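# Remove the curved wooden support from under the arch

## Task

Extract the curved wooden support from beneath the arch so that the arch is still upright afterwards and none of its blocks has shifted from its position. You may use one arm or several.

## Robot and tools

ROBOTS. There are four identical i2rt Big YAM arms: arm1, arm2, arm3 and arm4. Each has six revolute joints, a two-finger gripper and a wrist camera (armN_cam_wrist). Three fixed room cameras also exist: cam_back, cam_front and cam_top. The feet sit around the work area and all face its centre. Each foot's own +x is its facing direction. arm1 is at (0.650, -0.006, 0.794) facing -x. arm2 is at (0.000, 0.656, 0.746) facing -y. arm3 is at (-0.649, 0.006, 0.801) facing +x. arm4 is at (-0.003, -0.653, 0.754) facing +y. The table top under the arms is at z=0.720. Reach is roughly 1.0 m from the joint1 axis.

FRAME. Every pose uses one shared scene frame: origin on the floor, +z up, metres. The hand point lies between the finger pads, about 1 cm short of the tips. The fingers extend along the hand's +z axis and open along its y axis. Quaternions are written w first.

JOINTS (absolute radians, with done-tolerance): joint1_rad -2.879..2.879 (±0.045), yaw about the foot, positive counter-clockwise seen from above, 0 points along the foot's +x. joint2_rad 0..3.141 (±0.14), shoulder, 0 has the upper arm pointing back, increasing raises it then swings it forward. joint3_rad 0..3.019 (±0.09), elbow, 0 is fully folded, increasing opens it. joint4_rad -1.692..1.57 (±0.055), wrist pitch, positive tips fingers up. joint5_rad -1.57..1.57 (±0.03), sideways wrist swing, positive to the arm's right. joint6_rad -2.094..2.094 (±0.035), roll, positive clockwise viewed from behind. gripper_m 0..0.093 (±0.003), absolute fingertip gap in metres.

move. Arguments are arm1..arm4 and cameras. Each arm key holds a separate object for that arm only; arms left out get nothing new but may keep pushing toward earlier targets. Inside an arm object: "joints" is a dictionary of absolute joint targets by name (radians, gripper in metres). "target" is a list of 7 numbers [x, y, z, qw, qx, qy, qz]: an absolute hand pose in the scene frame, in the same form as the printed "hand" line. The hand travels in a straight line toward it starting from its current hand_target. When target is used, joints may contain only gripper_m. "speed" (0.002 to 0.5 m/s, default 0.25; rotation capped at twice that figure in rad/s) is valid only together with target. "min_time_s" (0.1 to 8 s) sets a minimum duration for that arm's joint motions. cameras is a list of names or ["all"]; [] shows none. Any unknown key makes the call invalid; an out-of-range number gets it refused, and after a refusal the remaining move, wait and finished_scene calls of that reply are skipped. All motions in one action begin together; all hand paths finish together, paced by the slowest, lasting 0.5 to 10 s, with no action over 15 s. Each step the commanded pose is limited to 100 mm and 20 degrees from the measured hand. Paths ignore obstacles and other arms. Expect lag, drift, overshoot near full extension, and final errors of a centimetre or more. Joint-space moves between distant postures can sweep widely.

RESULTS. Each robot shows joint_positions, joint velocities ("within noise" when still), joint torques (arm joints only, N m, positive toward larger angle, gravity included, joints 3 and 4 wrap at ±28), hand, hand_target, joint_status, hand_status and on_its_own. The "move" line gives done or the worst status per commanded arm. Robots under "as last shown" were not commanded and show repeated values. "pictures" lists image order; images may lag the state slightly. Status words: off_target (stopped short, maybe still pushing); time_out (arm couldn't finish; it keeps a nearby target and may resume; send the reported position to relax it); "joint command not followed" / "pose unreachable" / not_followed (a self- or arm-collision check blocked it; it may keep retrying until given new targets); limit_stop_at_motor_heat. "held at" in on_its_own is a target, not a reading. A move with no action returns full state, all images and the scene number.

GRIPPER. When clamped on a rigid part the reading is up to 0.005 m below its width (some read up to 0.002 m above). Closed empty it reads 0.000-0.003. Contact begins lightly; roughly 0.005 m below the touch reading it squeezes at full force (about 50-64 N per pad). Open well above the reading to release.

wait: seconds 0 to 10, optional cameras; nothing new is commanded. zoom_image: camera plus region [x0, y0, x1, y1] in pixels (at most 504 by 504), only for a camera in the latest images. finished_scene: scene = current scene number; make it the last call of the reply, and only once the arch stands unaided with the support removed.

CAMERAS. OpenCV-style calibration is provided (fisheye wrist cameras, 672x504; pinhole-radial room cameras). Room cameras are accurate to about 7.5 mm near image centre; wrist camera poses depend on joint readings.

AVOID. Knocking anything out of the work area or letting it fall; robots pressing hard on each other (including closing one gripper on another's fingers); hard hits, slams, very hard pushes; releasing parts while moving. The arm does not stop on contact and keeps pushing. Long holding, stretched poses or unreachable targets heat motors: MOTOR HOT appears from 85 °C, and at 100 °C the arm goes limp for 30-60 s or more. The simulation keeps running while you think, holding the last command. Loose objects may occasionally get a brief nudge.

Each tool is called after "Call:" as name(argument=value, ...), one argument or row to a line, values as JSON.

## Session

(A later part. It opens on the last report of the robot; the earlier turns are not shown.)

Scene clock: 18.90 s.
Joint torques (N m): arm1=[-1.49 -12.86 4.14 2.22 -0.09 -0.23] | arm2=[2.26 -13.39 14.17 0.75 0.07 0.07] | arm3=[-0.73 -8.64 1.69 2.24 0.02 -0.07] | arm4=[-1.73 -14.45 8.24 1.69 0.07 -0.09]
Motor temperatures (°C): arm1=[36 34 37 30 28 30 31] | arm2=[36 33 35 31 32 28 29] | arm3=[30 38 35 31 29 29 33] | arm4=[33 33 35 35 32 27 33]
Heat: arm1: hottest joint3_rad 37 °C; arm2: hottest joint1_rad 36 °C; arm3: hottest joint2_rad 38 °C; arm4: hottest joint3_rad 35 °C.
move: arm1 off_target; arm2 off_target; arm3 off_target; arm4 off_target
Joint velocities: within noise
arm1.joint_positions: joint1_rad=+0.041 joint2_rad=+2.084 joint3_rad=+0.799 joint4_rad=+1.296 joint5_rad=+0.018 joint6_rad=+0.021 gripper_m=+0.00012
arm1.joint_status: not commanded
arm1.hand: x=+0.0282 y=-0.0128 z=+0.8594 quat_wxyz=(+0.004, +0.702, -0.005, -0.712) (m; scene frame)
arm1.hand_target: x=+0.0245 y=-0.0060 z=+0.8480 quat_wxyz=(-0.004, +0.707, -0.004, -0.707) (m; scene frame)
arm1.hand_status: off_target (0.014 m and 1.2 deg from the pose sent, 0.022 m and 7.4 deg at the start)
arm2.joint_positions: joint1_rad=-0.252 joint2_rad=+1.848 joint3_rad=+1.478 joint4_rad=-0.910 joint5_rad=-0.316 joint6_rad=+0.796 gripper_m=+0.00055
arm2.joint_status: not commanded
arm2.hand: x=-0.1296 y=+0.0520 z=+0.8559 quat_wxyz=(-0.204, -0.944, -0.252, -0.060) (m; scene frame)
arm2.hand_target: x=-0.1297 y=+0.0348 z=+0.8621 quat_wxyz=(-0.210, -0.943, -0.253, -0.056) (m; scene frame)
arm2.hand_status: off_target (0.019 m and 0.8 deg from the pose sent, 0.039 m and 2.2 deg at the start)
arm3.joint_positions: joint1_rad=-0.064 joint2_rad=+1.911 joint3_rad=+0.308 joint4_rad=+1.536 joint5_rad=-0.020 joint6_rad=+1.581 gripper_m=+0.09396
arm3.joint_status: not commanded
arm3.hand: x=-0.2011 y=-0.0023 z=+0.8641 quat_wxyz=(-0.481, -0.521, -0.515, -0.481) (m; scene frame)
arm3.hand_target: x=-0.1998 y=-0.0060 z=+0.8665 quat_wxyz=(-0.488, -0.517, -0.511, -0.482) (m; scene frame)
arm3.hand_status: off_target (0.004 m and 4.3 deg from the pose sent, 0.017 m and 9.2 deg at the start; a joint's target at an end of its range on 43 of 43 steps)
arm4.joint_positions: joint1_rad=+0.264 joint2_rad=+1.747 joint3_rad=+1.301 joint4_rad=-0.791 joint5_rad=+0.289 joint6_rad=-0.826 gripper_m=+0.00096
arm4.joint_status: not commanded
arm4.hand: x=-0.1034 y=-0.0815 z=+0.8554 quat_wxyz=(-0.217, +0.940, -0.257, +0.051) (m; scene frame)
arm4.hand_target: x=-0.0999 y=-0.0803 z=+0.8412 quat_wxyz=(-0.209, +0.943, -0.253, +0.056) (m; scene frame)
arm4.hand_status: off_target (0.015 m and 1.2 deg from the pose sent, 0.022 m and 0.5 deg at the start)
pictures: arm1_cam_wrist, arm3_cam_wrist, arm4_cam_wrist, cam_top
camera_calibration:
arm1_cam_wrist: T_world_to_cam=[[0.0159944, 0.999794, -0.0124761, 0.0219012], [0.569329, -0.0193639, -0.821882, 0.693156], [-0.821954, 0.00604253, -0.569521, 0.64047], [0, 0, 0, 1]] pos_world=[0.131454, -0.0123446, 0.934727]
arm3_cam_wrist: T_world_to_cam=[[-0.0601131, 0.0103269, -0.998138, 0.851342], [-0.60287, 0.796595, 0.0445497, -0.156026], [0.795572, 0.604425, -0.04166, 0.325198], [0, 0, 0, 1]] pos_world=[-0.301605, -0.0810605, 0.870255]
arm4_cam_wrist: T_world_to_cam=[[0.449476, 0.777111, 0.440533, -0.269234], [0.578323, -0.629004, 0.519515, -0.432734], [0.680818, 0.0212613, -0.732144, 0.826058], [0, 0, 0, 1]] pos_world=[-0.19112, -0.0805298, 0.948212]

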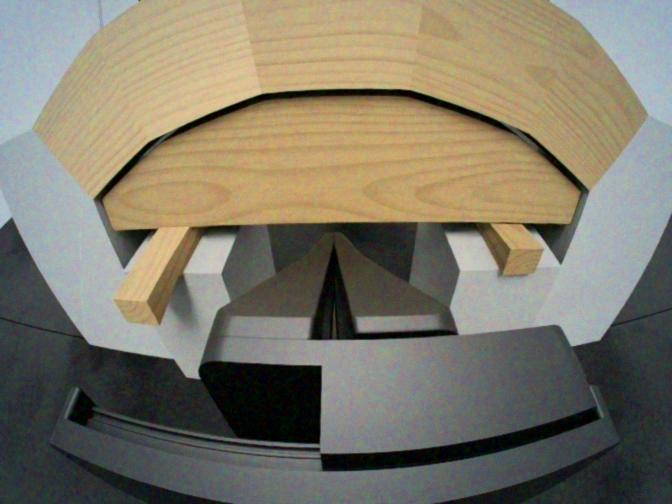

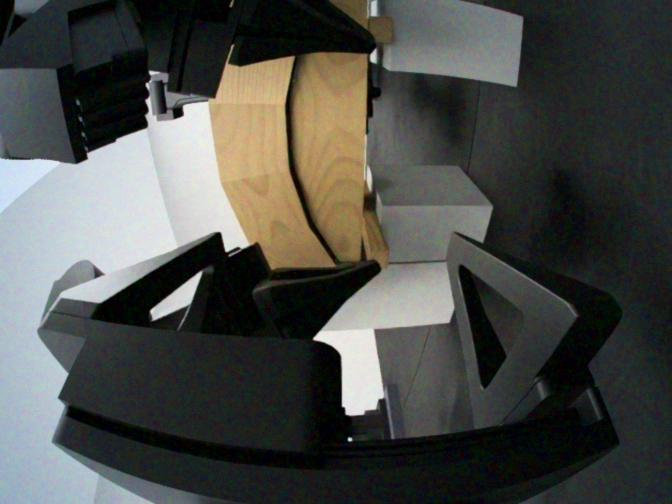

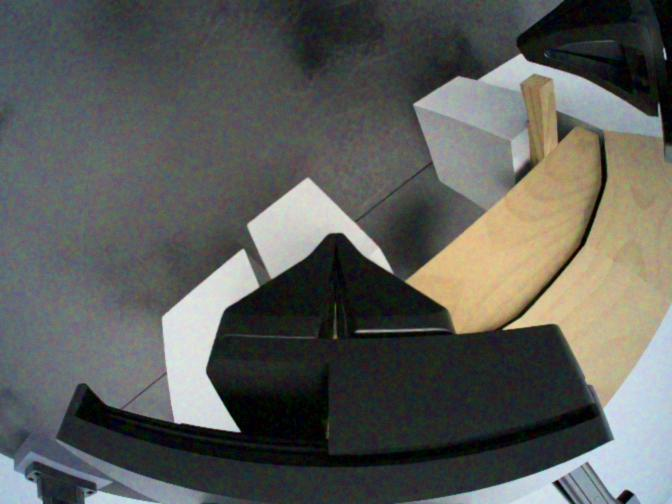

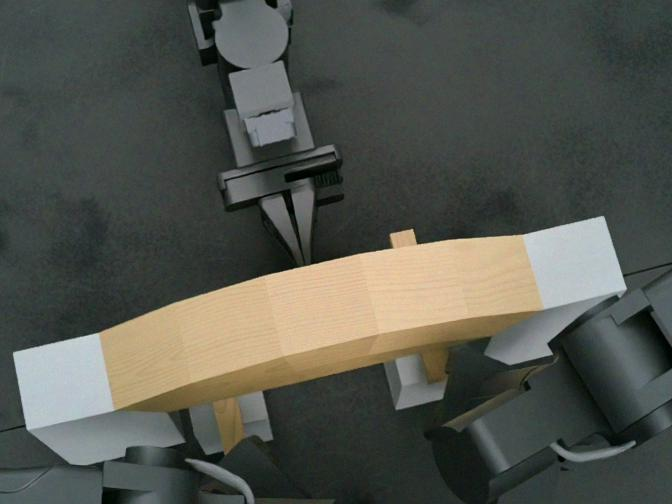

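Call:
move(
  arm2={"target": [-0.128, 0.022, 0.860, 0.209, 0.943, 0.2527, 0.056], "speed": 0.06},
  arm4={"target": [-0.100, -0.097, 0.834, 0.209, -0.943, 0.2527, -0.056], "speed": 0.06},
  arm1={"target": [0.020, -0.006, 0.862, 0.004, -0.7071, 0.004, 0.7071], "speed": 0.06},
  cameras=["arm1_cam_wrist", "cam_top", "arm3_cam_wrist"],
)

Call:
zoom_image(
  camera="arm3_cam_wrist",
  region=[300, 0, 460, 300],
)

Scene clock: 21.03 s.
Joint torques (N m): arm1=[-1.44 -15.74 4.48 1.68 -0.11 -0.24] | arm2=[1.79 -13.8 14.24 0.83 0.07 0.08] | arm3=[-0.97 -8.64 1.66 2.24 0 -0.07] | arm4=[-0.73 -16.09 7.61 1.43 0.16 -0.01]
Motor temperatures (°C): arm1=[36 34 37 30 28 30 31] | arm2=[36 33 35 31 32 28 29] | arm3=[30 38 35 31 29 29 33] | arm4=[33 33 35 35 32 27 33]
Heat: arm1: hottest joint3_rad 37 °C; arm2: hottest joint1_rad 36 °C; arm3: hottest joint2_rad 38 °C; arm4: hottest joint3_rad 35 °C.
move: arm1 off_target; arm2 off_target; arm4 done
Joint velocities: within noise
arm1.joint_positions: joint1_rad=+0.041 joint2_rad=+2.084 joint3_rad=+0.799 joint4_rad=+1.267 joint5_rad=+0.018 joint6_rad=+0.021 gripper_m=+0.00012
arm1.joint_status: not commanded
arm1.hand: x=+0.0282 y=-0.0127 z=+0.8523 quat_wxyz=(+0.003, +0.712, -0.005, -0.702) (m; scene frame)
arm1.hand_target: x=+0.0204 y=-0.0059 z=+0.8621 quat_wxyz=(-0.004, +0.707, -0.004, -0.707) (m; scene frame)
arm1.hand_status: off_target (0.014 m and 1.2 deg from the pose sent, 0.011 m and 1.2 deg at the start)
arm2.joint_positions: joint1_rad=-0.242 joint2_rad=+1.877 joint3_rad=+1.515 joint4_rad=-0.915 joint5_rad=-0.314 joint6_rad=+0.805 gripper_m=+0.00055
arm2.joint_status: not commanded
arm2.hand: x=-0.1274 y=+0.0397 z=+0.8538 quat_wxyz=(-0.204, -0.944, -0.253, -0.061) (m; scene frame)
arm2.hand_target: x=-0.1277 y=+0.0228 z=+0.8601 quat_wxyz=(-0.210, -0.943, -0.253, -0.056) (m; scene frame)
arm2.hand_status: off_target (0.019 m and 0.8 deg from the pose sent, 0.030 m and 0.8 deg at the start)
arm3: as last shown
arm3.hand_target: x=-0.1998 y=-0.0060 z=+0.8665 quat_wxyz=(-0.488, -0.518, -0.511, -0.482) (m; scene frame)
arm4.joint_positions: joint1_rad=+0.264 joint2_rad=+1.747 joint3_rad=+1.244 joint4_rad=-0.761 joint5_rad=+0.289 joint6_rad=-0.826 gripper_m=+0.00096
arm4.joint_status: not commanded
arm4.hand: x=-0.0990 y=-0.0968 z=+0.8341 quat_wxyz=(-0.206, +0.943, -0.256, +0.058) (m; scene frame)
arm4.hand_target: x=-0.0999 y=-0.0970 z=+0.8340 quat_wxyz=(-0.209, +0.943, -0.253, +0.056) (m; scene frame)
arm4.hand_status: done (0.001 m and 0.6 deg from the pose sent, 0.027 m and 1.2 deg at the start)
pictures: arm1_cam_wrist, arm3_cam_wrist, cam_top
camera_calibration:
arm1_cam_wrist: T_world_to_cam=[[0.0166097, 0.999799, -0.0111961, 0.0206147], [0.592581, -0.0188624, -0.80529, 0.672507], [-0.80534, 0.00674103, -0.592775, 0.655742], [0, 0, 0, 1]] pos_world=[0.129237, -0.0123458, 0.930502]
arm3_cam_wrist: T_world_to_cam=[[-0.0601131, 0.0103269, -0.998138, 0.851342], [-0.60287, 0.796595, 0.0445497, -0.156026], [0.795572, 0.604425, -0.04166, 0.325198], [0, 0, 0, 1]] pos_world=[-0.301605, -0.0810605, 0.870255]

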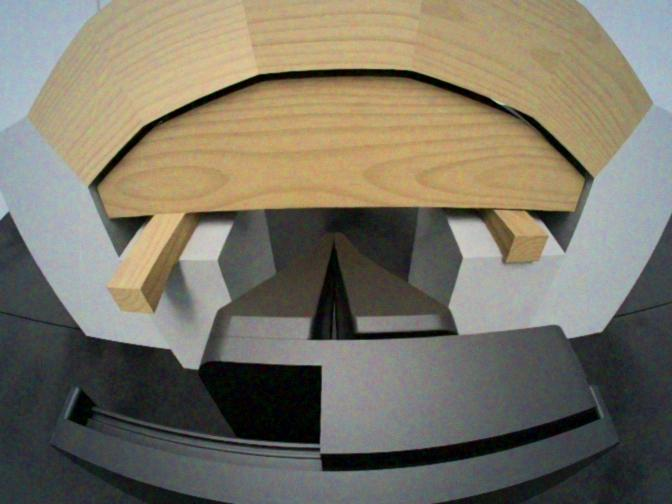

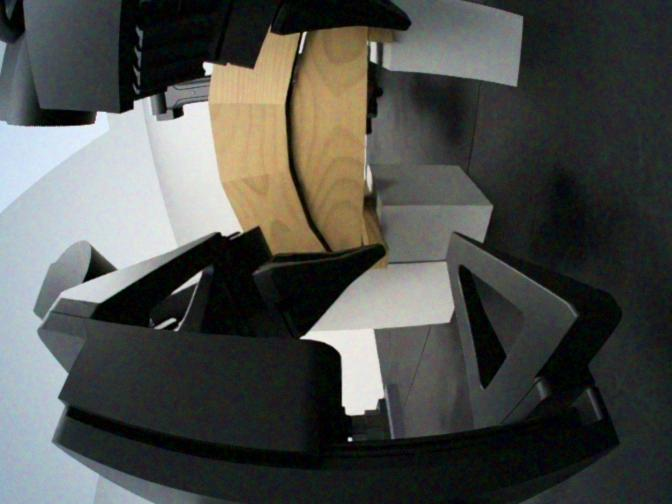

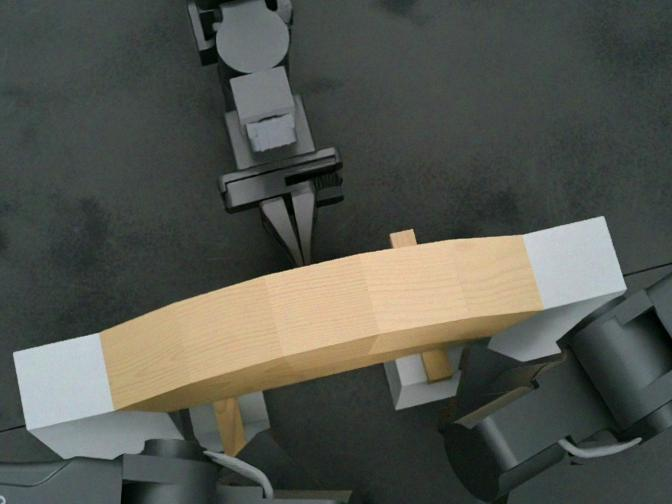

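Scaled by 1.680 from the camera's 672x504 image, which has a finer 960x720 frame.

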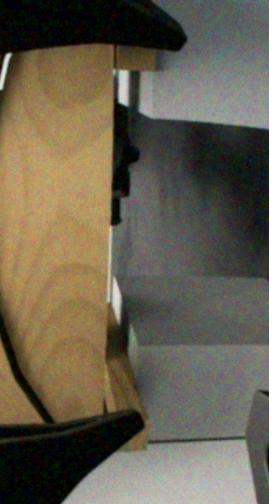

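Call:
move(
  arm1={"target": [0.020, -0.004, 0.880, 0.004, -0.7071, 0.004, 0.7071], "speed": 0.08},
  cameras=["arm1_cam_wrist"],
)

Scene clock: 22.50 s.
Joint torques (N m): arm1=[-1.38 -16.21 4.26 1.68 -0.12 -0.24] | arm2=[1.79 -13.92 14.15 0.76 0.07 0.07] | arm3=[-0.91 -8.7 1.69 2.19 0 -0.07] | arm4=[-1.2 -15.91 7.56 1.57 0.16 -0.02]
Motor temperatures (°C): arm1=[36 35 37 30 28 30 31] | arm2=[36 34 36 31 32 28 29] | arm3=[30 38 35 31 29 29 33] | arm4=[33 33 35 35 32 27 33]
Heat: arm1: hottest joint3_rad 37 °C; arm2: hottest joint1_rad 36 °C; arm3: hottest joint2_rad 38 °C; arm4: hottest joint3_rad 35 °C.
move: arm1 off_target
Joint velocities: within noise
arm1.joint_positions: joint1_rad=+0.038 joint2_rad=+2.039 joint3_rad=+0.799 joint4_rad=+1.223 joint5_rad=+0.014 joint6_rad=+0.021 gripper_m=+0.00012
arm1.joint_status: not commanded
arm1.hand: x=+0.0254 y=-0.0117 z=+0.8686 quat_wxyz=(+0.004, +0.712, -0.005, -0.702) (m; scene frame)
arm1.hand_target: x=+0.0203 y=-0.0040 z=+0.8801 quat_wxyz=(-0.004, +0.707, -0.004, -0.707) (m; scene frame)
arm1.hand_status: off_target (0.015 m and 1.2 deg from the pose sent, 0.030 m and 1.2 deg at the start)
arm2.joint_positions: joint1_rad=-0.242 joint2_rad=+1.877 joint3_rad=+1.515 joint4_rad=-0.916 joint5_rad=-0.314 joint6_rad=+0.805 gripper_m=+0.00055
arm2.joint_status: not commanded
arm2.hand: x=-0.1274 y=+0.0397 z=+0.8540 quat_wxyz=(-0.204, -0.944, -0.253, -0.061) (m; scene frame)
arm2.hand_target: x=-0.1277 y=+0.0229 z=+0.8601 quat_wxyz=(-0.210, -0.943, -0.253, -0.056) (m; scene frame)
arm2.hand_status: not commanded
arm3, arm4: as last shown
pictures: arm1_cam_wrist
camera_calibration:
arm1_cam_wrist: T_world_to_cam=[[0.0154412, 0.999817, -0.0113205, 0.020005], [0.59202, -0.018266, -0.805716, 0.687733], [-0.805775, 0.00573923, -0.592194, 0.662715], [0, 0, 0, 1]] pos_world=[0.126538, -0.0112427, 0.9468]

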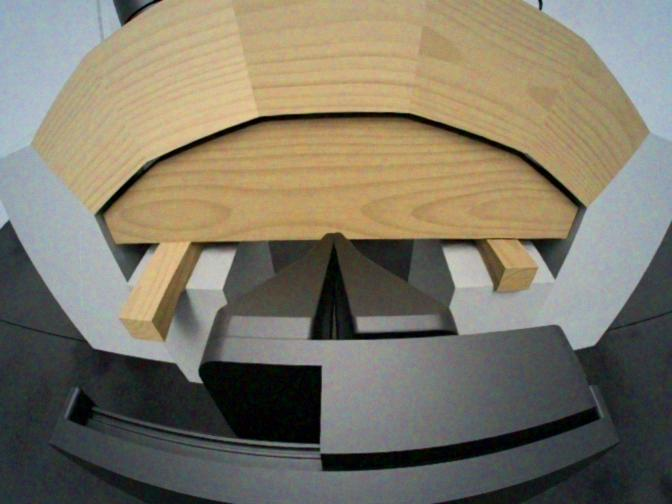

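Call:
move(
  arm1={"target": [-0.015, -0.004, 0.880, 0.004, -0.7071, 0.004, 0.7071], "speed": 0.04},
  cameras=["arm1_cam_wrist", "arm3_cam_wrist", "cam_top"],
)

Scene clock: 24.17 s.
Joint torques (N m): arm1=[-1.55 -13.92 6.67 1.69 -0.12 -0.24] | arm2=[1.85 -13.86 14.2 0.8 0.07 0.09] | arm3=[-1.03 -8.59 1.7 2.21 0.01 -0.08] | arm4=[-1.08 -16.62 7.72 1.65 0.18 0]
Motor temperatures (°C): arm1=[36 35 37 30 28 30 31] | arm2=[36 34 36 31 32 28 29] | arm3=[30 38 35 31 29 29 33] | arm4=[33 33 35 35 32 27 33]
Heat: arm1: hottest joint3_rad 37 °C; arm2: hottest joint1_rad 36 °C; arm3: hottest joint2_rad 38 °C; arm4: hottest joint3_rad 35 °C.
move: arm1 off_target
Joint velocities: within noise
arm1.joint_positions: joint1_rad=+0.037 joint2_rad=+2.039 joint3_rad=+0.874 joint4_rad=+1.159 joint5_rad=+0.013 joint6_rad=+0.021 gripper_m=+0.00012
arm1.joint_status: not commanded
arm1.hand: x=-0.0015 y=-0.0120 z=+0.8819 quat_wxyz=(+0.004, +0.708, -0.005, -0.706) (m; scene frame)
arm1.hand_target: x=-0.0141 y=-0.0040 z=+0.8801 quat_wxyz=(-0.004, +0.707, -0.004, -0.707) (m; scene frame)
arm1.hand_status: off_target (0.016 m and 0.9 deg from the pose sent, 0.043 m and 1.2 deg at the start)
arm2, arm3, arm4: as last shown
pictures: arm1_cam_wrist, arm3_cam_wrist, cam_top
camera_calibration:
arm1_cam_wrist: T_world_to_cam=[[0.0151482, 0.999818, -0.0116126, 0.0211519], [0.582767, -0.0182657, -0.812434, 0.720213], [-0.812498, 0.00553953, -0.582938, 0.640718], [0, 0, 0, 1]] pos_world=[0.100545, -0.0115422, 0.95887]
arm3_cam_wrist: T_world_to_cam=[[-0.0601131, 0.0103269, -0.998138, 0.851342], [-0.60287, 0.796595, 0.0445497, -0.156026], [0.795572, 0.604425, -0.04166, 0.325198], [0, 0, 0, 1]] pos_world=[-0.301605, -0.0810605, 0.870255]

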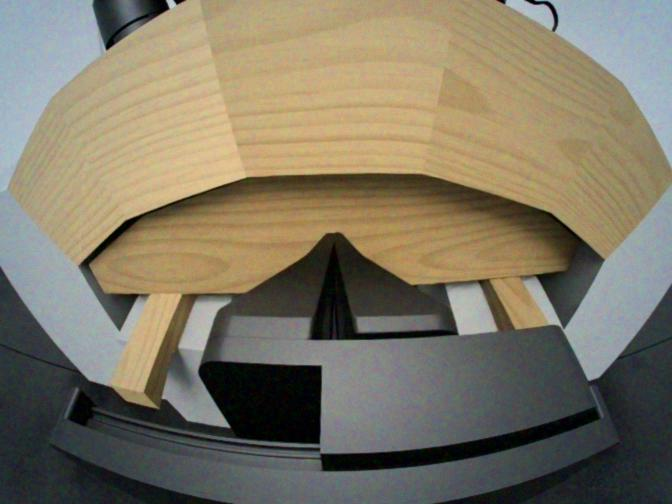

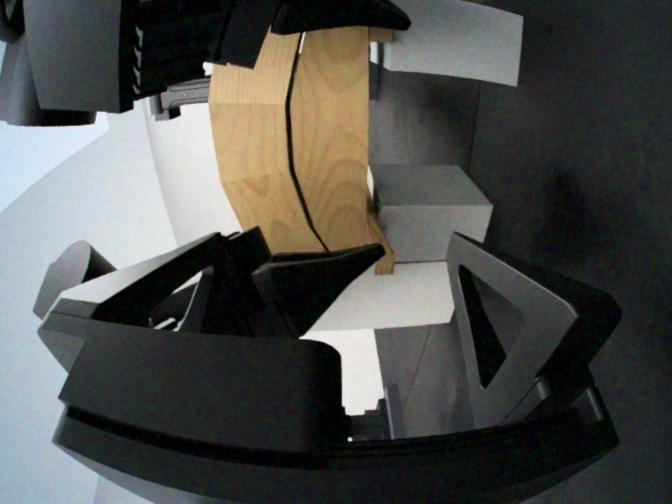

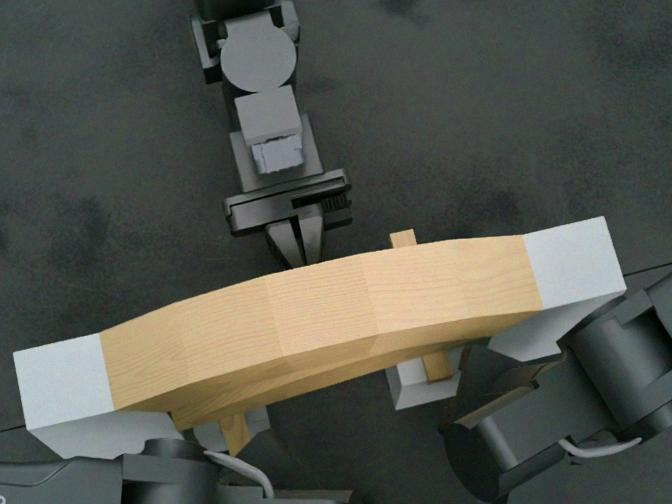

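Call:
move(
  arm1={"target": [0.025, -0.020, 0.870, 0.004, -0.7071, 0.004, 0.7071], "speed": 0.1},
)

Call:
move(
  arm1={"target": [0.018, -0.056, 0.870, 0.004, -0.7071, 0.004, 0.7071], "speed": 0.1},
)

Call:
move(
  arm1={"target": [-0.022, -0.056, 0.868, 0.004, -0.7071, 0.004, 0.7071], "speed": 0.04},
  cameras=["arm1_cam_wrist", "arm3_cam_wrist", "cam_top"],
)

Scene clock: 25.67 s.
Joint torques (N m): arm1=[0.44 -14.45 2.71 3.6 0.11 -0.22] | arm2=[1.85 -13.92 14.11 0.72 0.08 0.08] | arm3=[-0.91 -8.53 1.66 2.22 0.01 -0.07] | arm4=[-0.85 -16.21 7.66 1.66 0.14 0]
Motor temperatures (°C): arm1=[36 35 37 30 28 30 31] | arm2=[36 34 37 31 32 28 29] | arm3=[30 38 35 31 29 29 33] | arm4=[33 33 36 35 31 27 33]
Heat: arm1: hottest joint3_rad 37 °C; arm2: hottest joint3_rad 37 °C; arm3: hottest joint2_rad 38 °C; arm4: hottest joint3_rad 36 °C.
move: arm1 done
Joint velocities: within noise
arm1.joint_positions: joint1_rad=+0.047 joint2_rad=+2.039 joint3_rad=+0.812 joint4_rad=+1.214 joint5_rad=+0.042 joint6_rad=+0.021 gripper_m=+0.00012
arm1.joint_status: not commanded
arm1.hand: x=+0.0209 y=-0.0128 z=+0.8713 quat_wxyz=(-0.003, +0.710, -0.011, -0.704) (m; scene frame)
arm1.hand_target: x=+0.0250 y=-0.0199 z=+0.8700 quat_wxyz=(-0.004, +0.707, -0.004, -0.707) (m; scene frame)
arm1.hand_status: done (0.008 m and 1.0 deg from the pose sent, 0.030 m and 0.9 deg at the start)
arm2, arm3, arm4: as last shown
pictures: none

Scene clock: 26.77 s.
Joint torques (N m): arm1=[0.03 -13.68 4.68 2.73 0.11 -0.22] | arm2=[1.9 -13.51 14.17 0.85 0.06 0.08] | arm3=[-0.97 -8.64 1.66 2.22 0.01 -0.07] | arm4=[-1.03 -16.21 7.71 1.58 0.16 -0.01]
Motor temperatures (°C): arm1=[36 35 37 30 28 30 31] | arm2=[36 34 37 31 32 28 29] | arm3=[30 38 35 31 29 29 33] | arm4=[33 33 36 35 31 27 33]
Heat: arm1: hottest joint3_rad 37 °C; arm2: hottest joint3_rad 37 °C; arm3: hottest joint2_rad 38 °C; arm4: hottest joint3_rad 36 °C.
move: arm1 done
Joint velocities: within noise
arm1.joint_positions: joint1_rad=+0.130 joint2_rad=+2.039 joint3_rad=+0.812 joint4_rad=+1.214 joint5_rad=+0.120 joint6_rad=+0.021 gripper_m=+0.00012
arm1.joint_status: not commanded
arm1.hand: x=+0.0232 y=-0.0511 z=+0.8709 quat_wxyz=(-0.002, +0.710, -0.009, -0.704) (m; scene frame)
arm1.hand_target: x=+0.0182 y=-0.0560 z=+0.8700 quat_wxyz=(-0.004, +0.707, -0.004, -0.707) (m; scene frame)
arm1.hand_status: done (0.007 m and 0.8 deg from the pose sent, 0.043 m and 1.0 deg at the start)
arm2, arm3, arm4: as last shown
pictures: none

Scene clock: 28.30 s.
Joint torques (N m): arm1=[-0.5 -13.51 6.71 1.59 -0.13 -0.23] | arm2=[1.85 -13.98 14.19 0.81 0.08 0.1] | arm3=[-0.91 -8.59 1.66 2.21 0.01 -0.07] | arm4=[-1.32 -16.03 7.65 1.54 0.16 0.01]
Motor temperatures (°C): arm1=[36 35 37 30 28 30 31] | arm2=[36 35 38 31 32 28 29] | arm3=[30 38 35 31 29 29 33] | arm4=[33 33 36 35 31 27 34]
Heat: arm1: hottest joint3_rad 37 °C; arm2: hottest joint3_rad 38 °C; arm3: hottest joint2_rad 38 °C; arm4: hottest joint3_rad 36 °C.
move: arm1 off_target
Joint velocities: within noise
arm1.joint_positions: joint1_rad=+0.130 joint2_rad=+2.070 joint3_rad=+0.907 joint4_rad=+1.170 joint5_rad=+0.118 joint6_rad=+0.021 gripper_m=+0.00012
arm1.joint_status: not commanded
arm1.hand: x=-0.0089 y=-0.0550 z=+0.8776 quat_wxyz=(+0.000, +0.703, -0.009, -0.711) (m; scene frame)
arm1.hand_target: x=-0.0211 y=-0.0559 z=+0.8682 quat_wxyz=(-0.004, +0.707, -0.004, -0.707) (m; scene frame)
arm1.hand_status: off_target (0.016 m and 1.0 deg from the pose sent, 0.046 m and 0.8 deg at the start)
arm2, arm3, arm4: as last shown
pictures: arm1_cam_wrist, arm3_cam_wrist, cam_top
camera_calibration:
arm1_cam_wrist: T_world_to_cam=[[0.0267508, 0.999561, -0.0127184, 0.0652563], [0.571911, -0.0257384, -0.819912, 0.726351], [-0.819879, 0.0146595, -0.572349, 0.623506], [0, 0, 0, 1]] pos_world=[0.0940459, -0.0556728, 0.953236]
arm3_cam_wrist: T_world_to_cam=[[-0.0601131, 0.0103269, -0.998138, 0.851342], [-0.60287, 0.796595, 0.0445497, -0.156026], [0.795572, 0.604425, -0.04166, 0.325198], [0, 0, 0, 1]] pos_world=[-0.301605, -0.0810605, 0.870255]

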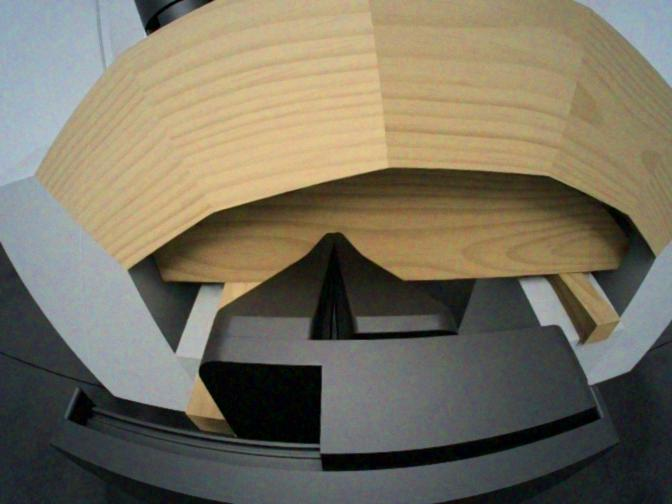

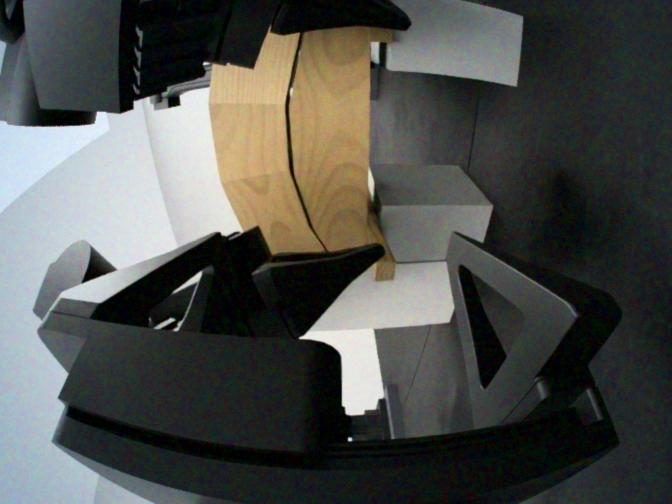

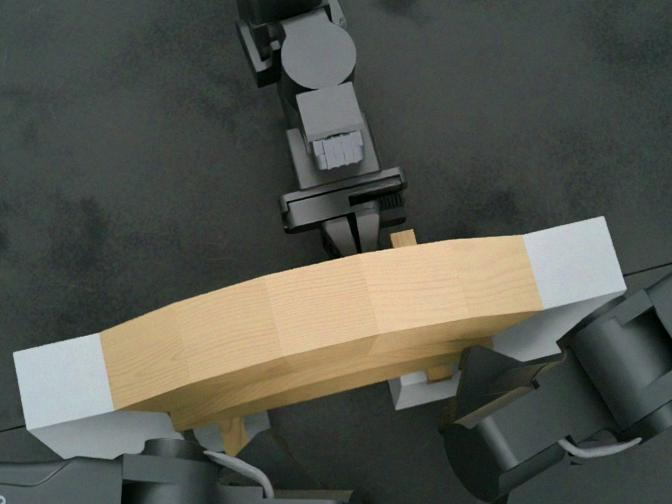

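Call:
move(
  arm1={"target": [0.015, -0.046, 0.868, 0.004, -0.7071, 0.004, 0.7071], "speed": 0.1},
)

Call:
move(
  arm1={"target": [0.013, -0.020, 0.866, 0.004, -0.7071, 0.004, 0.7071], "speed": 0.1},
)

Call:
move(
  arm1={"target": [-0.040, -0.024, 0.862, 0.004, -0.7071, 0.004, 0.7071], "speed": 0.04},
  cameras=["arm1_cam_wrist", "arm3_cam_wrist", "cam_top"],
)

Scene clock: 29.67 s.
Joint torques (N m): arm1=[-1.73 -15.97 2.73 3.59 -0.12 -0.23] | arm2=[1.79 -13.8 14.13 0.84 0.07 0.09] | arm3=[-1.03 -8.47 1.74 2.22 0.01 -0.07] | arm4=[-1.38 -16.15 7.69 1.51 0.19 -0.02]
Motor temperatures (°C): arm1=[36 35 37 30 28 30 31] | arm2=[36 35 38 31 32 28 29] | arm3=[30 38 35 31 29 29 33] | arm4=[33 33 36 35 31 27 34]
Heat: arm1: hottest joint3_rad 37 °C; arm2: hottest joint3_rad 38 °C; arm3: hottest joint2_rad 38 °C; arm4: hottest joint3_rad 36 °C.
move: arm1 off_target
Joint velocities: within noise
arm1.joint_positions: joint1_rad=+0.129 joint2_rad=+2.070 joint3_rad=+0.847 joint4_rad=+1.196 joint5_rad=+0.105 joint6_rad=+0.021 gripper_m=+0.00012
arm1.joint_status: not commanded
arm1.hand: x=+0.0124 y=-0.0546 z=+0.8606 quat_wxyz=(+0.003, +0.715, -0.004, -0.699) (m; scene frame)
arm1.hand_target: x=+0.0149 y=-0.0461 z=+0.8679 quat_wxyz=(-0.004, +0.707, -0.004, -0.707) (m; scene frame)
arm1.hand_status: off_target (0.012 m and 1.5 deg from the pose sent, 0.027 m and 0.9 deg at the start)
arm2, arm3, arm4: as last shown
pictures: none

Scene clock: 30.90 s.
Joint torques (N m): arm1=[-0.91 -15.38 2.88 3.56 -0.1 -0.23] | arm2=[1.85 -13.63 14.19 0.76 0.08 0.07] | arm3=[-0.85 -8.64 1.65 2.21 0.01 -0.08] | arm4=[-1.44 -16.09 7.66 1.63 0.14 -0.02]
Motor temperatures (°C): arm1=[36 35 37 30 28 30 31] | arm2=[36 35 38 31 32 28 29] | arm3=[30 38 35 31 29 29 33] | arm4=[33 33 36 35 31 27 34]
Heat: arm1: hottest joint3_rad 37 °C; arm2: hottest joint3_rad 38 °C; arm3: hottest joint2_rad 38 °C; arm4: hottest joint3_rad 36 °C.
move: arm1 done
Joint velocities: within noise
arm1.joint_positions: joint1_rad=+0.068 joint2_rad=+2.070 joint3_rad=+0.847 joint4_rad=+1.201 joint5_rad=+0.048 joint6_rad=+0.020 gripper_m=+0.00012
arm1.joint_status: not commanded
arm1.hand: x=+0.0103 y=-0.0254 z=+0.8620 quat_wxyz=(+0.002, +0.714, -0.006, -0.700) (m; scene frame)
arm1.hand_target: x=+0.0129 y=-0.0201 z=+0.8660 quat_wxyz=(-0.004, +0.707, -0.004, -0.707) (m; scene frame)
arm1.hand_status: done (0.007 m and 1.3 deg from the pose sent, 0.035 m and 1.5 deg at the start)
arm2, arm4: as last shown
arm3.joint_positions: joint1_rad=-0.064 joint2_rad=+1.911 joint3_rad=+0.308 joint4_rad=+1.536 joint5_rad=-0.020 joint6_rad=+1.581 gripper_m=+0.09396
arm3.joint_status: not commanded
arm3.hand: x=-0.2011 y=-0.0023 z=+0.8641 quat_wxyz=(-0.481, -0.521, -0.515, -0.481) (m; scene frame)
arm3.hand_target: x=-0.1998 y=-0.0060 z=+0.8665 quat_wxyz=(-0.488, -0.518, -0.511, -0.482) (m; scene frame)
arm3.hand_status: not commanded
pictures: none

Scene clock: 32.83 s.
Joint torques (N m): arm1=[-0.85 -14.15 6.8 1.65 0.03 -0.22] | arm2=[1.67 -13.98 14.2 0.81 0.06 0.07] | arm3=[-0.97 -8.7 1.63 2.19 0.01 -0.07] | arm4=[-0.91 -16.03 7.69 1.57 0.14 0.01]
Motor temperatures (°C): arm1=[36 35 37 30 28 30 31] | arm2=[36 36 39 31 32 28 29] | arm3=[30 38 35 31 29 29 33] | arm4=[33 34 36 35 31 27 34]
Heat: arm1: hottest joint3_rad 37 °C; arm2: hottest joint3_rad 39 °C; arm3: hottest joint2_rad 38 °C; arm4: hottest joint3_rad 36 °C.
move: arm1 off_target
Joint velocities: within noise
arm1.joint_positions: joint1_rad=+0.068 joint2_rad=+2.105 joint3_rad=+0.958 joint4_rad=+1.153 joint5_rad=+0.048 joint6_rad=+0.020 gripper_m=+0.00012
arm1.joint_status: not commanded
arm1.hand: x=-0.0272 y=-0.0271 z=+0.8718 quat_wxyz=(+0.002, +0.704, -0.006, -0.711) (m; scene frame)
arm1.hand_target: x=-0.0390 y=-0.0240 z=+0.8621 quat_wxyz=(-0.004, +0.707, -0.004, -0.707) (m; scene frame)
arm1.hand_status: off_target (0.016 m and 1.0 deg from the pose sent, 0.050 m and 1.3 deg at the start)
arm2, arm3: as last shown
arm4.joint_positions: joint1_rad=+0.264 joint2_rad=+1.747 joint3_rad=+1.244 joint4_rad=-0.761 joint5_rad=+0.289 joint6_rad=-0.826 gripper_m=+0.00096
arm4.joint_status: not commanded
arm4.hand: x=-0.0990 y=-0.0968 z=+0.8341 quat_wxyz=(-0.206, +0.943, -0.256, +0.058) (m; scene frame)
arm4.hand_target: x=-0.0999 y=-0.0970 z=+0.8340 quat_wxyz=(-0.209, +0.943, -0.253, +0.056) (m; scene frame)
arm4.hand_status: not commanded
pictures: arm1_cam_wrist, arm3_cam_wrist, cam_top
camera_calibration:
arm1_cam_wrist: T_world_to_cam=[[0.0187476, 0.999755, -0.011732, 0.0367438], [0.572693, -0.0203562, -0.819517, 0.732648], [-0.819556, 0.00864514, -0.572934, 0.60511], [0, 0, 0, 1]] pos_world=[0.07565, -0.0270521, 0.947538]
arm3_cam_wrist: T_world_to_cam=[[-0.0601131, 0.0103269, -0.998138, 0.851342], [-0.60287, 0.796595, 0.0445497, -0.156026], [0.795572, 0.604425, -0.04166, 0.325198], [0, 0, 0, 1]] pos_world=[-0.301605, -0.0810605, 0.870255]

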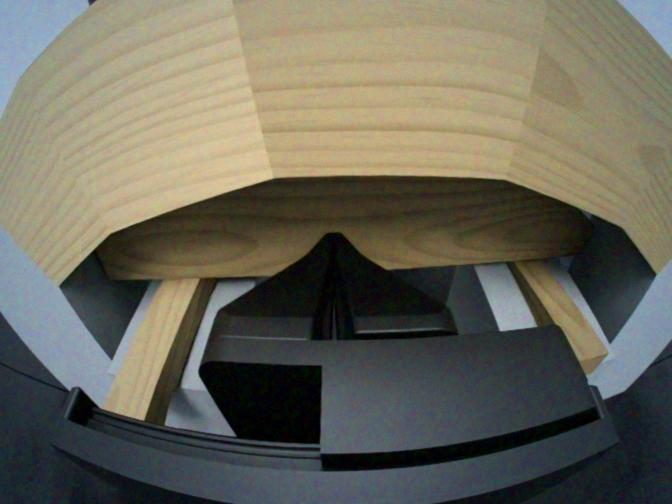

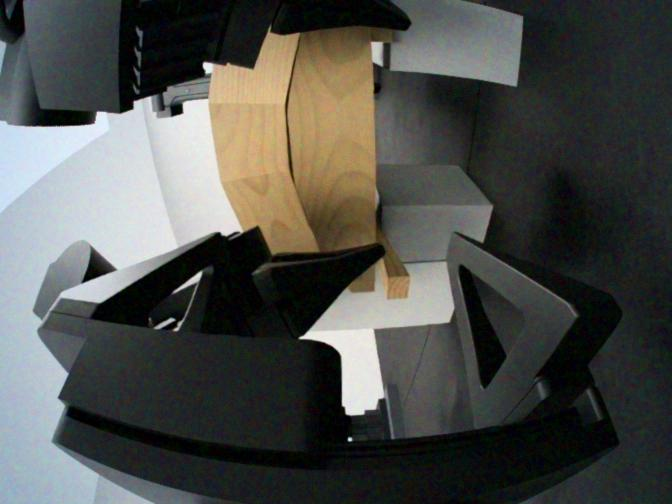

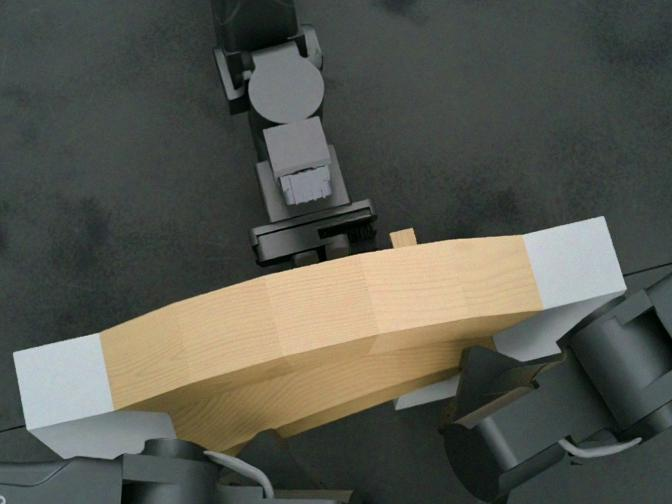

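Call:
move(
  arm2={"target": [-0.130, 0.042, 0.900, 0.209, 0.943, 0.2527, 0.056], "speed": 0.1},
  arm1={"target": [-0.005, -0.045, 0.862, 0.004, -0.7071, 0.004, 0.7071], "speed": 0.1},
  cameras=["arm2_cam_wrist", "cam_back", "cam_top"],
)

Scene clock: 34.63 s.
Joint torques (N m): arm1=[0.15 -16.56 2.88 3.58 0.12 -0.23] | arm2=[0.67 -14.56 13.96 0.77 -0.07 -0.07] | arm3=[-0.97 -8.59 1.65 2.24 0.01 -0.07] | arm4=[-1.38 -16.26 7.77 1.66 0.17 -0.03]
Motor temperatures (°C): arm1=[36 35 37 30 28 30 31] | arm2=[36 36 39 31 32 28 29] | arm3=[30 38 35 31 29 29 33] | arm4=[33 34 36 35 31 27 34]
Heat: arm1: hottest joint3_rad 37 °C; arm2: hottest joint3_rad 39 °C; arm3: hottest joint2_rad 38 °C; arm4: hottest joint3_rad 36 °C.
move: arm1 done; arm2 off_target
Joint velocities: within noise
arm1.joint_positions: joint1_rad=+0.100 joint2_rad=+2.105 joint3_rad=+0.908 joint4_rad=+1.173 joint5_rad=+0.092 joint6_rad=+0.020 gripper_m=+0.00012
arm1.joint_status: not commanded
arm1.hand: x=-0.0087 y=-0.0394 z=+0.8568 quat_wxyz=(-0.003, +0.714, -0.010, -0.700) (m; scene frame)
arm1.hand_target: x=-0.0051 y=-0.0449 z=+0.8620 quat_wxyz=(-0.004, +0.707, -0.004, -0.707) (m; scene frame)
arm1.hand_status: done (0.008 m and 1.3 deg from the pose sent, 0.030 m and 1.0 deg at the start)
arm2.joint_positions: joint1_rad=-0.242 joint2_rad=+1.823 joint3_rad=+1.515 joint4_rad=-0.993 joint5_rad=-0.314 joint6_rad=+0.805 gripper_m=+0.00055
arm2.joint_status: not commanded
arm2.hand: x=-0.1224 y=+0.0564 z=+0.8809 quat_wxyz=(-0.194, -0.946, -0.251, -0.067) (m; scene frame)
arm2.hand_target: x=-0.1298 y=+0.0429 z=+0.9003 quat_wxyz=(-0.209, -0.943, -0.253, -0.056) (m; scene frame)
arm2.hand_status: off_target (0.025 m and 2.2 deg from the pose sent, 0.046 m and 0.8 deg at the start)
arm3, arm4: as last shown
pictures: arm2_cam_wrist, cam_back, cam_top
camera_calibration:
arm2_cam_wrist: T_world_to_cam=[[-0.455692, 0.798849, -0.392665, 0.244516], [0.5781, 0.601033, 0.551869, -0.44415], [0.676864, 0.0244823, -0.735701, 0.855606], [0, 0, 0, 1]] pos_world=[-0.210942, 0.0506709, 0.970595]

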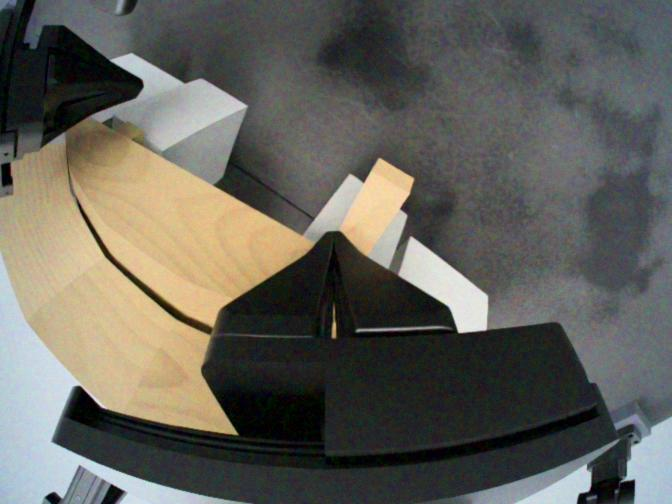

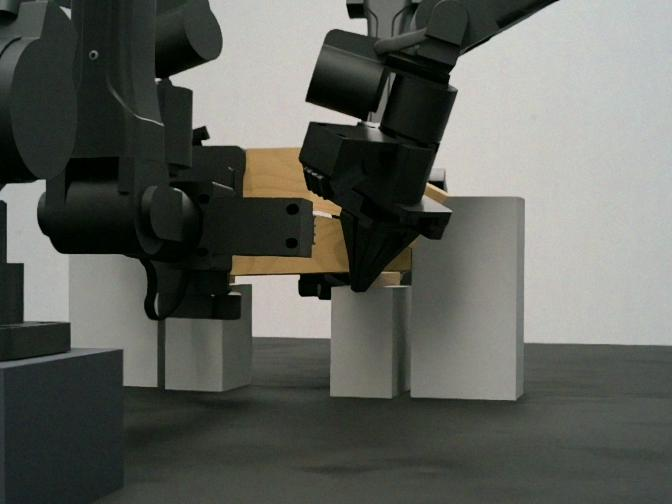

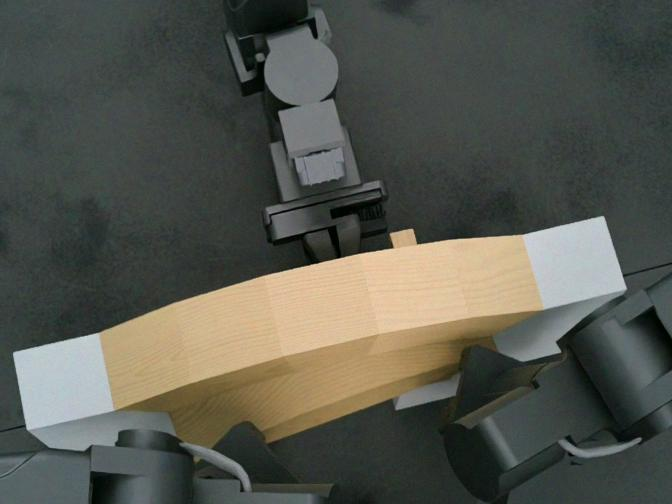

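Call:
move(
  arm2={"target": [-0.142, 0.046, 0.892, 0.0872, 0.9962, 0, 0], "speed": 0.15, "joints": {"gripper_m": 0.055}},
  arm1={"target": [0.002, -0.060, 0.866, 0.004, -0.7071, 0.004, 0.7071], "speed": 0.1},
)

Call:
move(
  arm1={"target": [-0.045, -0.060, 0.864, 0.004, -0.7071, 0.004, 0.7071], "speed": 0.04},
  cameras=["arm2_cam_wrist", "arm1_cam_wrist", "cam_top", "arm3_cam_wrist"],
)

Scene clock: 38.57 s.
Joint torques (N m): arm1=[0.5 -17.67 2.8 3.56 0.11 -0.22] | arm2=[1.85 -13.86 14.32 0.47 0.29 0.09] | arm3=[-0.97 -8.64 1.69 2.18 0.01 -0.08] | arm4=[-1.32 -15.91 7.62 1.7 0.18 0.02]
Motor temperatures (°C): arm1=[36 35 37 30 28 30 31] | arm2=[36 36 40 31 32 28 29] | arm3=[30 38 35 31 29 29 33] | arm4=[33 34 36 35 31 27 34]
Heat: arm1: hottest joint3_rad 37 °C; arm2: hottest joint3_rad 40 °C; arm3: hottest joint2_rad 38 °C; arm4: hottest joint3_rad 36 °C.
move: arm1 off_target; arm2 off_target
Joint velocities: within noise
arm1.joint_positions: joint1_rad=+0.129 joint2_rad=+2.105 joint3_rad=+0.890 joint4_rad=+1.174 joint5_rad=+0.125 joint6_rad=+0.020 gripper_m=+0.00012
arm1.joint_status: not commanded
arm1.hand: x=-0.0010 y=-0.0519 z=+0.8502 quat_wxyz=(-0.005, +0.720, -0.010, -0.694) (m; scene frame)
arm1.hand_target: x=+0.0018 y=-0.0600 z=+0.8658 quat_wxyz=(-0.004, +0.707, -0.004, -0.707) (m; scene frame)
arm1.hand_status: off_target (0.018 m and 2.2 deg from the pose sent, 0.025 m and 1.3 deg at the start)
arm2.joint_positions: joint1_rad=-0.202 joint2_rad=+1.877 joint3_rad=+1.647 joint4_rad=-1.190 joint5_rad=-0.046 joint6_rad=+1.324 gripper_m=+0.05488
arm2.joint_status: all done
arm2.hand: x=-0.1424 y=+0.0632 z=+0.8863 quat_wxyz=(-0.080, -0.997, -0.001, -0.003) (m; scene frame)
arm2.hand_target: x=-0.1416 y=+0.0467 z=+0.8921 quat_wxyz=(-0.088, -0.996, +0.000, +0.000) (m; scene frame)
arm2.hand_status: off_target (0.018 m and 0.9 deg from the pose sent, 0.025 m and 32.8 deg at the start)
arm3, arm4: as last shown
pictures: none

Scene clock: 40.23 s.
Joint torques (N m): arm1=[-0.26 -14.27 7.12 1.61 -0.11 -0.2] | arm2=[1.9 -13.74 14.31 0.54 0.29 0.11] | arm3=[-1.03 -8.59 1.66 2.22 0.01 -0.07] | arm4=[-1.08 -16.09 7.94 1.55 0.14 -0.01]
Motor temperatures (°C): arm1=[36 35 37 30 28 30 31] | arm2=[36 36 41 31 32 28 29] | arm3=[30 38 35 31 29 29 33] | arm4=[33 34 36 35 31 27 34]
Heat: arm1: hottest joint3_rad 37 °C; arm2: hottest joint3_rad 41 °C; arm3: hottest joint2_rad 38 °C; arm4: hottest joint3_rad 36 °C.
move: arm1 off_target
Joint velocities: within noise
arm1.joint_positions: joint1_rad=+0.129 joint2_rad=+2.107 joint3_rad=+0.977 joint4_rad=+1.134 joint5_rad=+0.121 joint6_rad=+0.018 gripper_m=+0.00012
arm1.joint_status: not commanded
arm1.hand: x=-0.0315 y=-0.0560 z=+0.8732 quat_wxyz=(-0.003, +0.704, -0.010, -0.710) (m; scene frame)
arm1.hand_target: x=-0.0439 y=-0.0600 z=+0.8641 quat_wxyz=(-0.004, +0.707, -0.004, -0.707) (m; scene frame)
arm1.hand_status: off_target (0.017 m and 0.8 deg from the pose sent, 0.047 m and 2.2 deg at the start)
arm2, arm3: as last shown
arm2.hand: x=-0.1424 y=+0.0633 z=+0.8862 quat_wxyz=(-0.080, -0.997, -0.001, -0.003) (m; scene frame)
arm2.hand_target: x=-0.1416 y=+0.0468 z=+0.8921 quat_wxyz=(-0.088, -0.996, +0.000, +0.000) (m; scene frame)
arm4.joint_positions: joint1_rad=+0.265 joint2_rad=+1.747 joint3_rad=+1.244 joint4_rad=-0.761 joint5_rad=+0.289 joint6_rad=-0.826 gripper_m=+0.00096
arm4.joint_status: not commanded
arm4.hand: x=-0.0993 y=-0.0967 z=+0.8341 quat_wxyz=(-0.206, +0.943, -0.256, +0.058) (m; scene frame)
arm4.hand_target: x=-0.1000 y=-0.0970 z=+0.8340 quat_wxyz=(-0.209, +0.943, -0.253, +0.056) (m; scene frame)
arm4.hand_status: not commanded
pictures: arm1_cam_wrist, arm2_cam_wrist, arm3_cam_wrist, cam_top
camera_calibration:
arm1_cam_wrist: T_world_to_cam=[[0.0309481, 0.999474, -0.00970957, 0.0642631], [0.573918, -0.0257226, -0.818509, 0.734462], [-0.818328, 0.0197588, -0.574412, 0.604711], [0, 0, 0, 1]] pos_world=[0.0713421, -0.0572854, 0.949141]
arm2_cam_wrist: T_world_to_cam=[[-0.00569147, 0.988508, -0.151063, 0.0699884], [0.813016, 0.0925278, 0.574842, -0.394511], [0.582213, -0.119545, -0.804199, 0.929342], [0, 0, 0, 1]] pos_world=[-0.219933, 0.0784171, 0.984731]
arm3_cam_wrist: T_world_to_cam=[[-0.0601131, 0.0103269, -0.998138, 0.851342], [-0.60287, 0.796595, 0.0445497, -0.156026], [0.795572, 0.604425, -0.04166, 0.325198], [0, 0, 0, 1]] pos_world=[-0.301605, -0.0810605, 0.870255]

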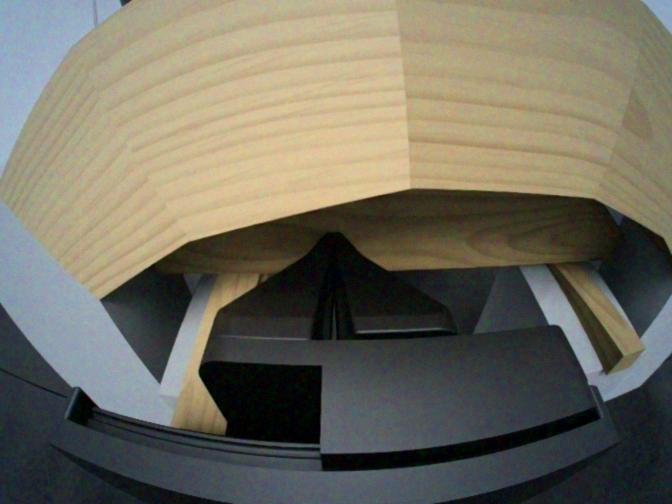

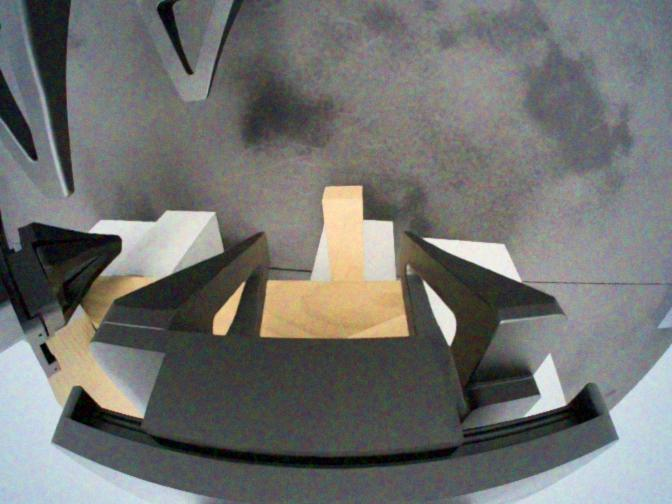

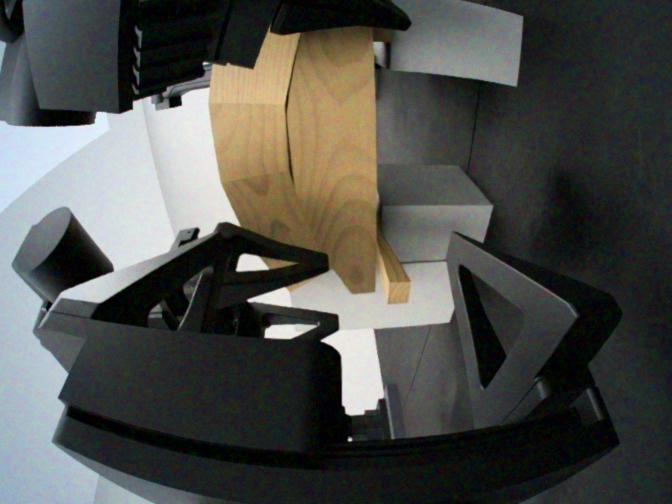

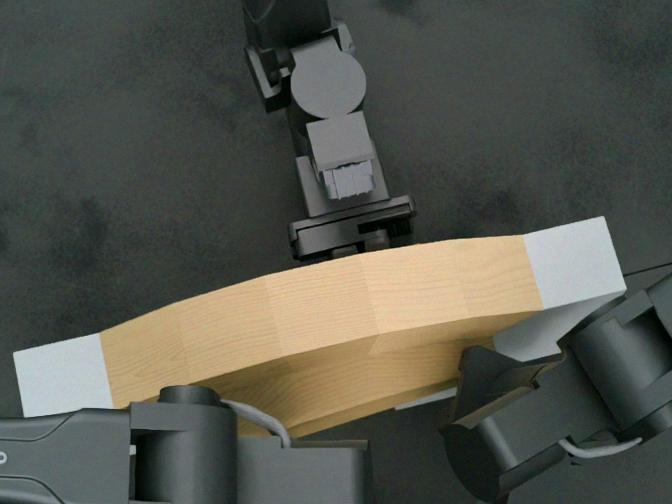

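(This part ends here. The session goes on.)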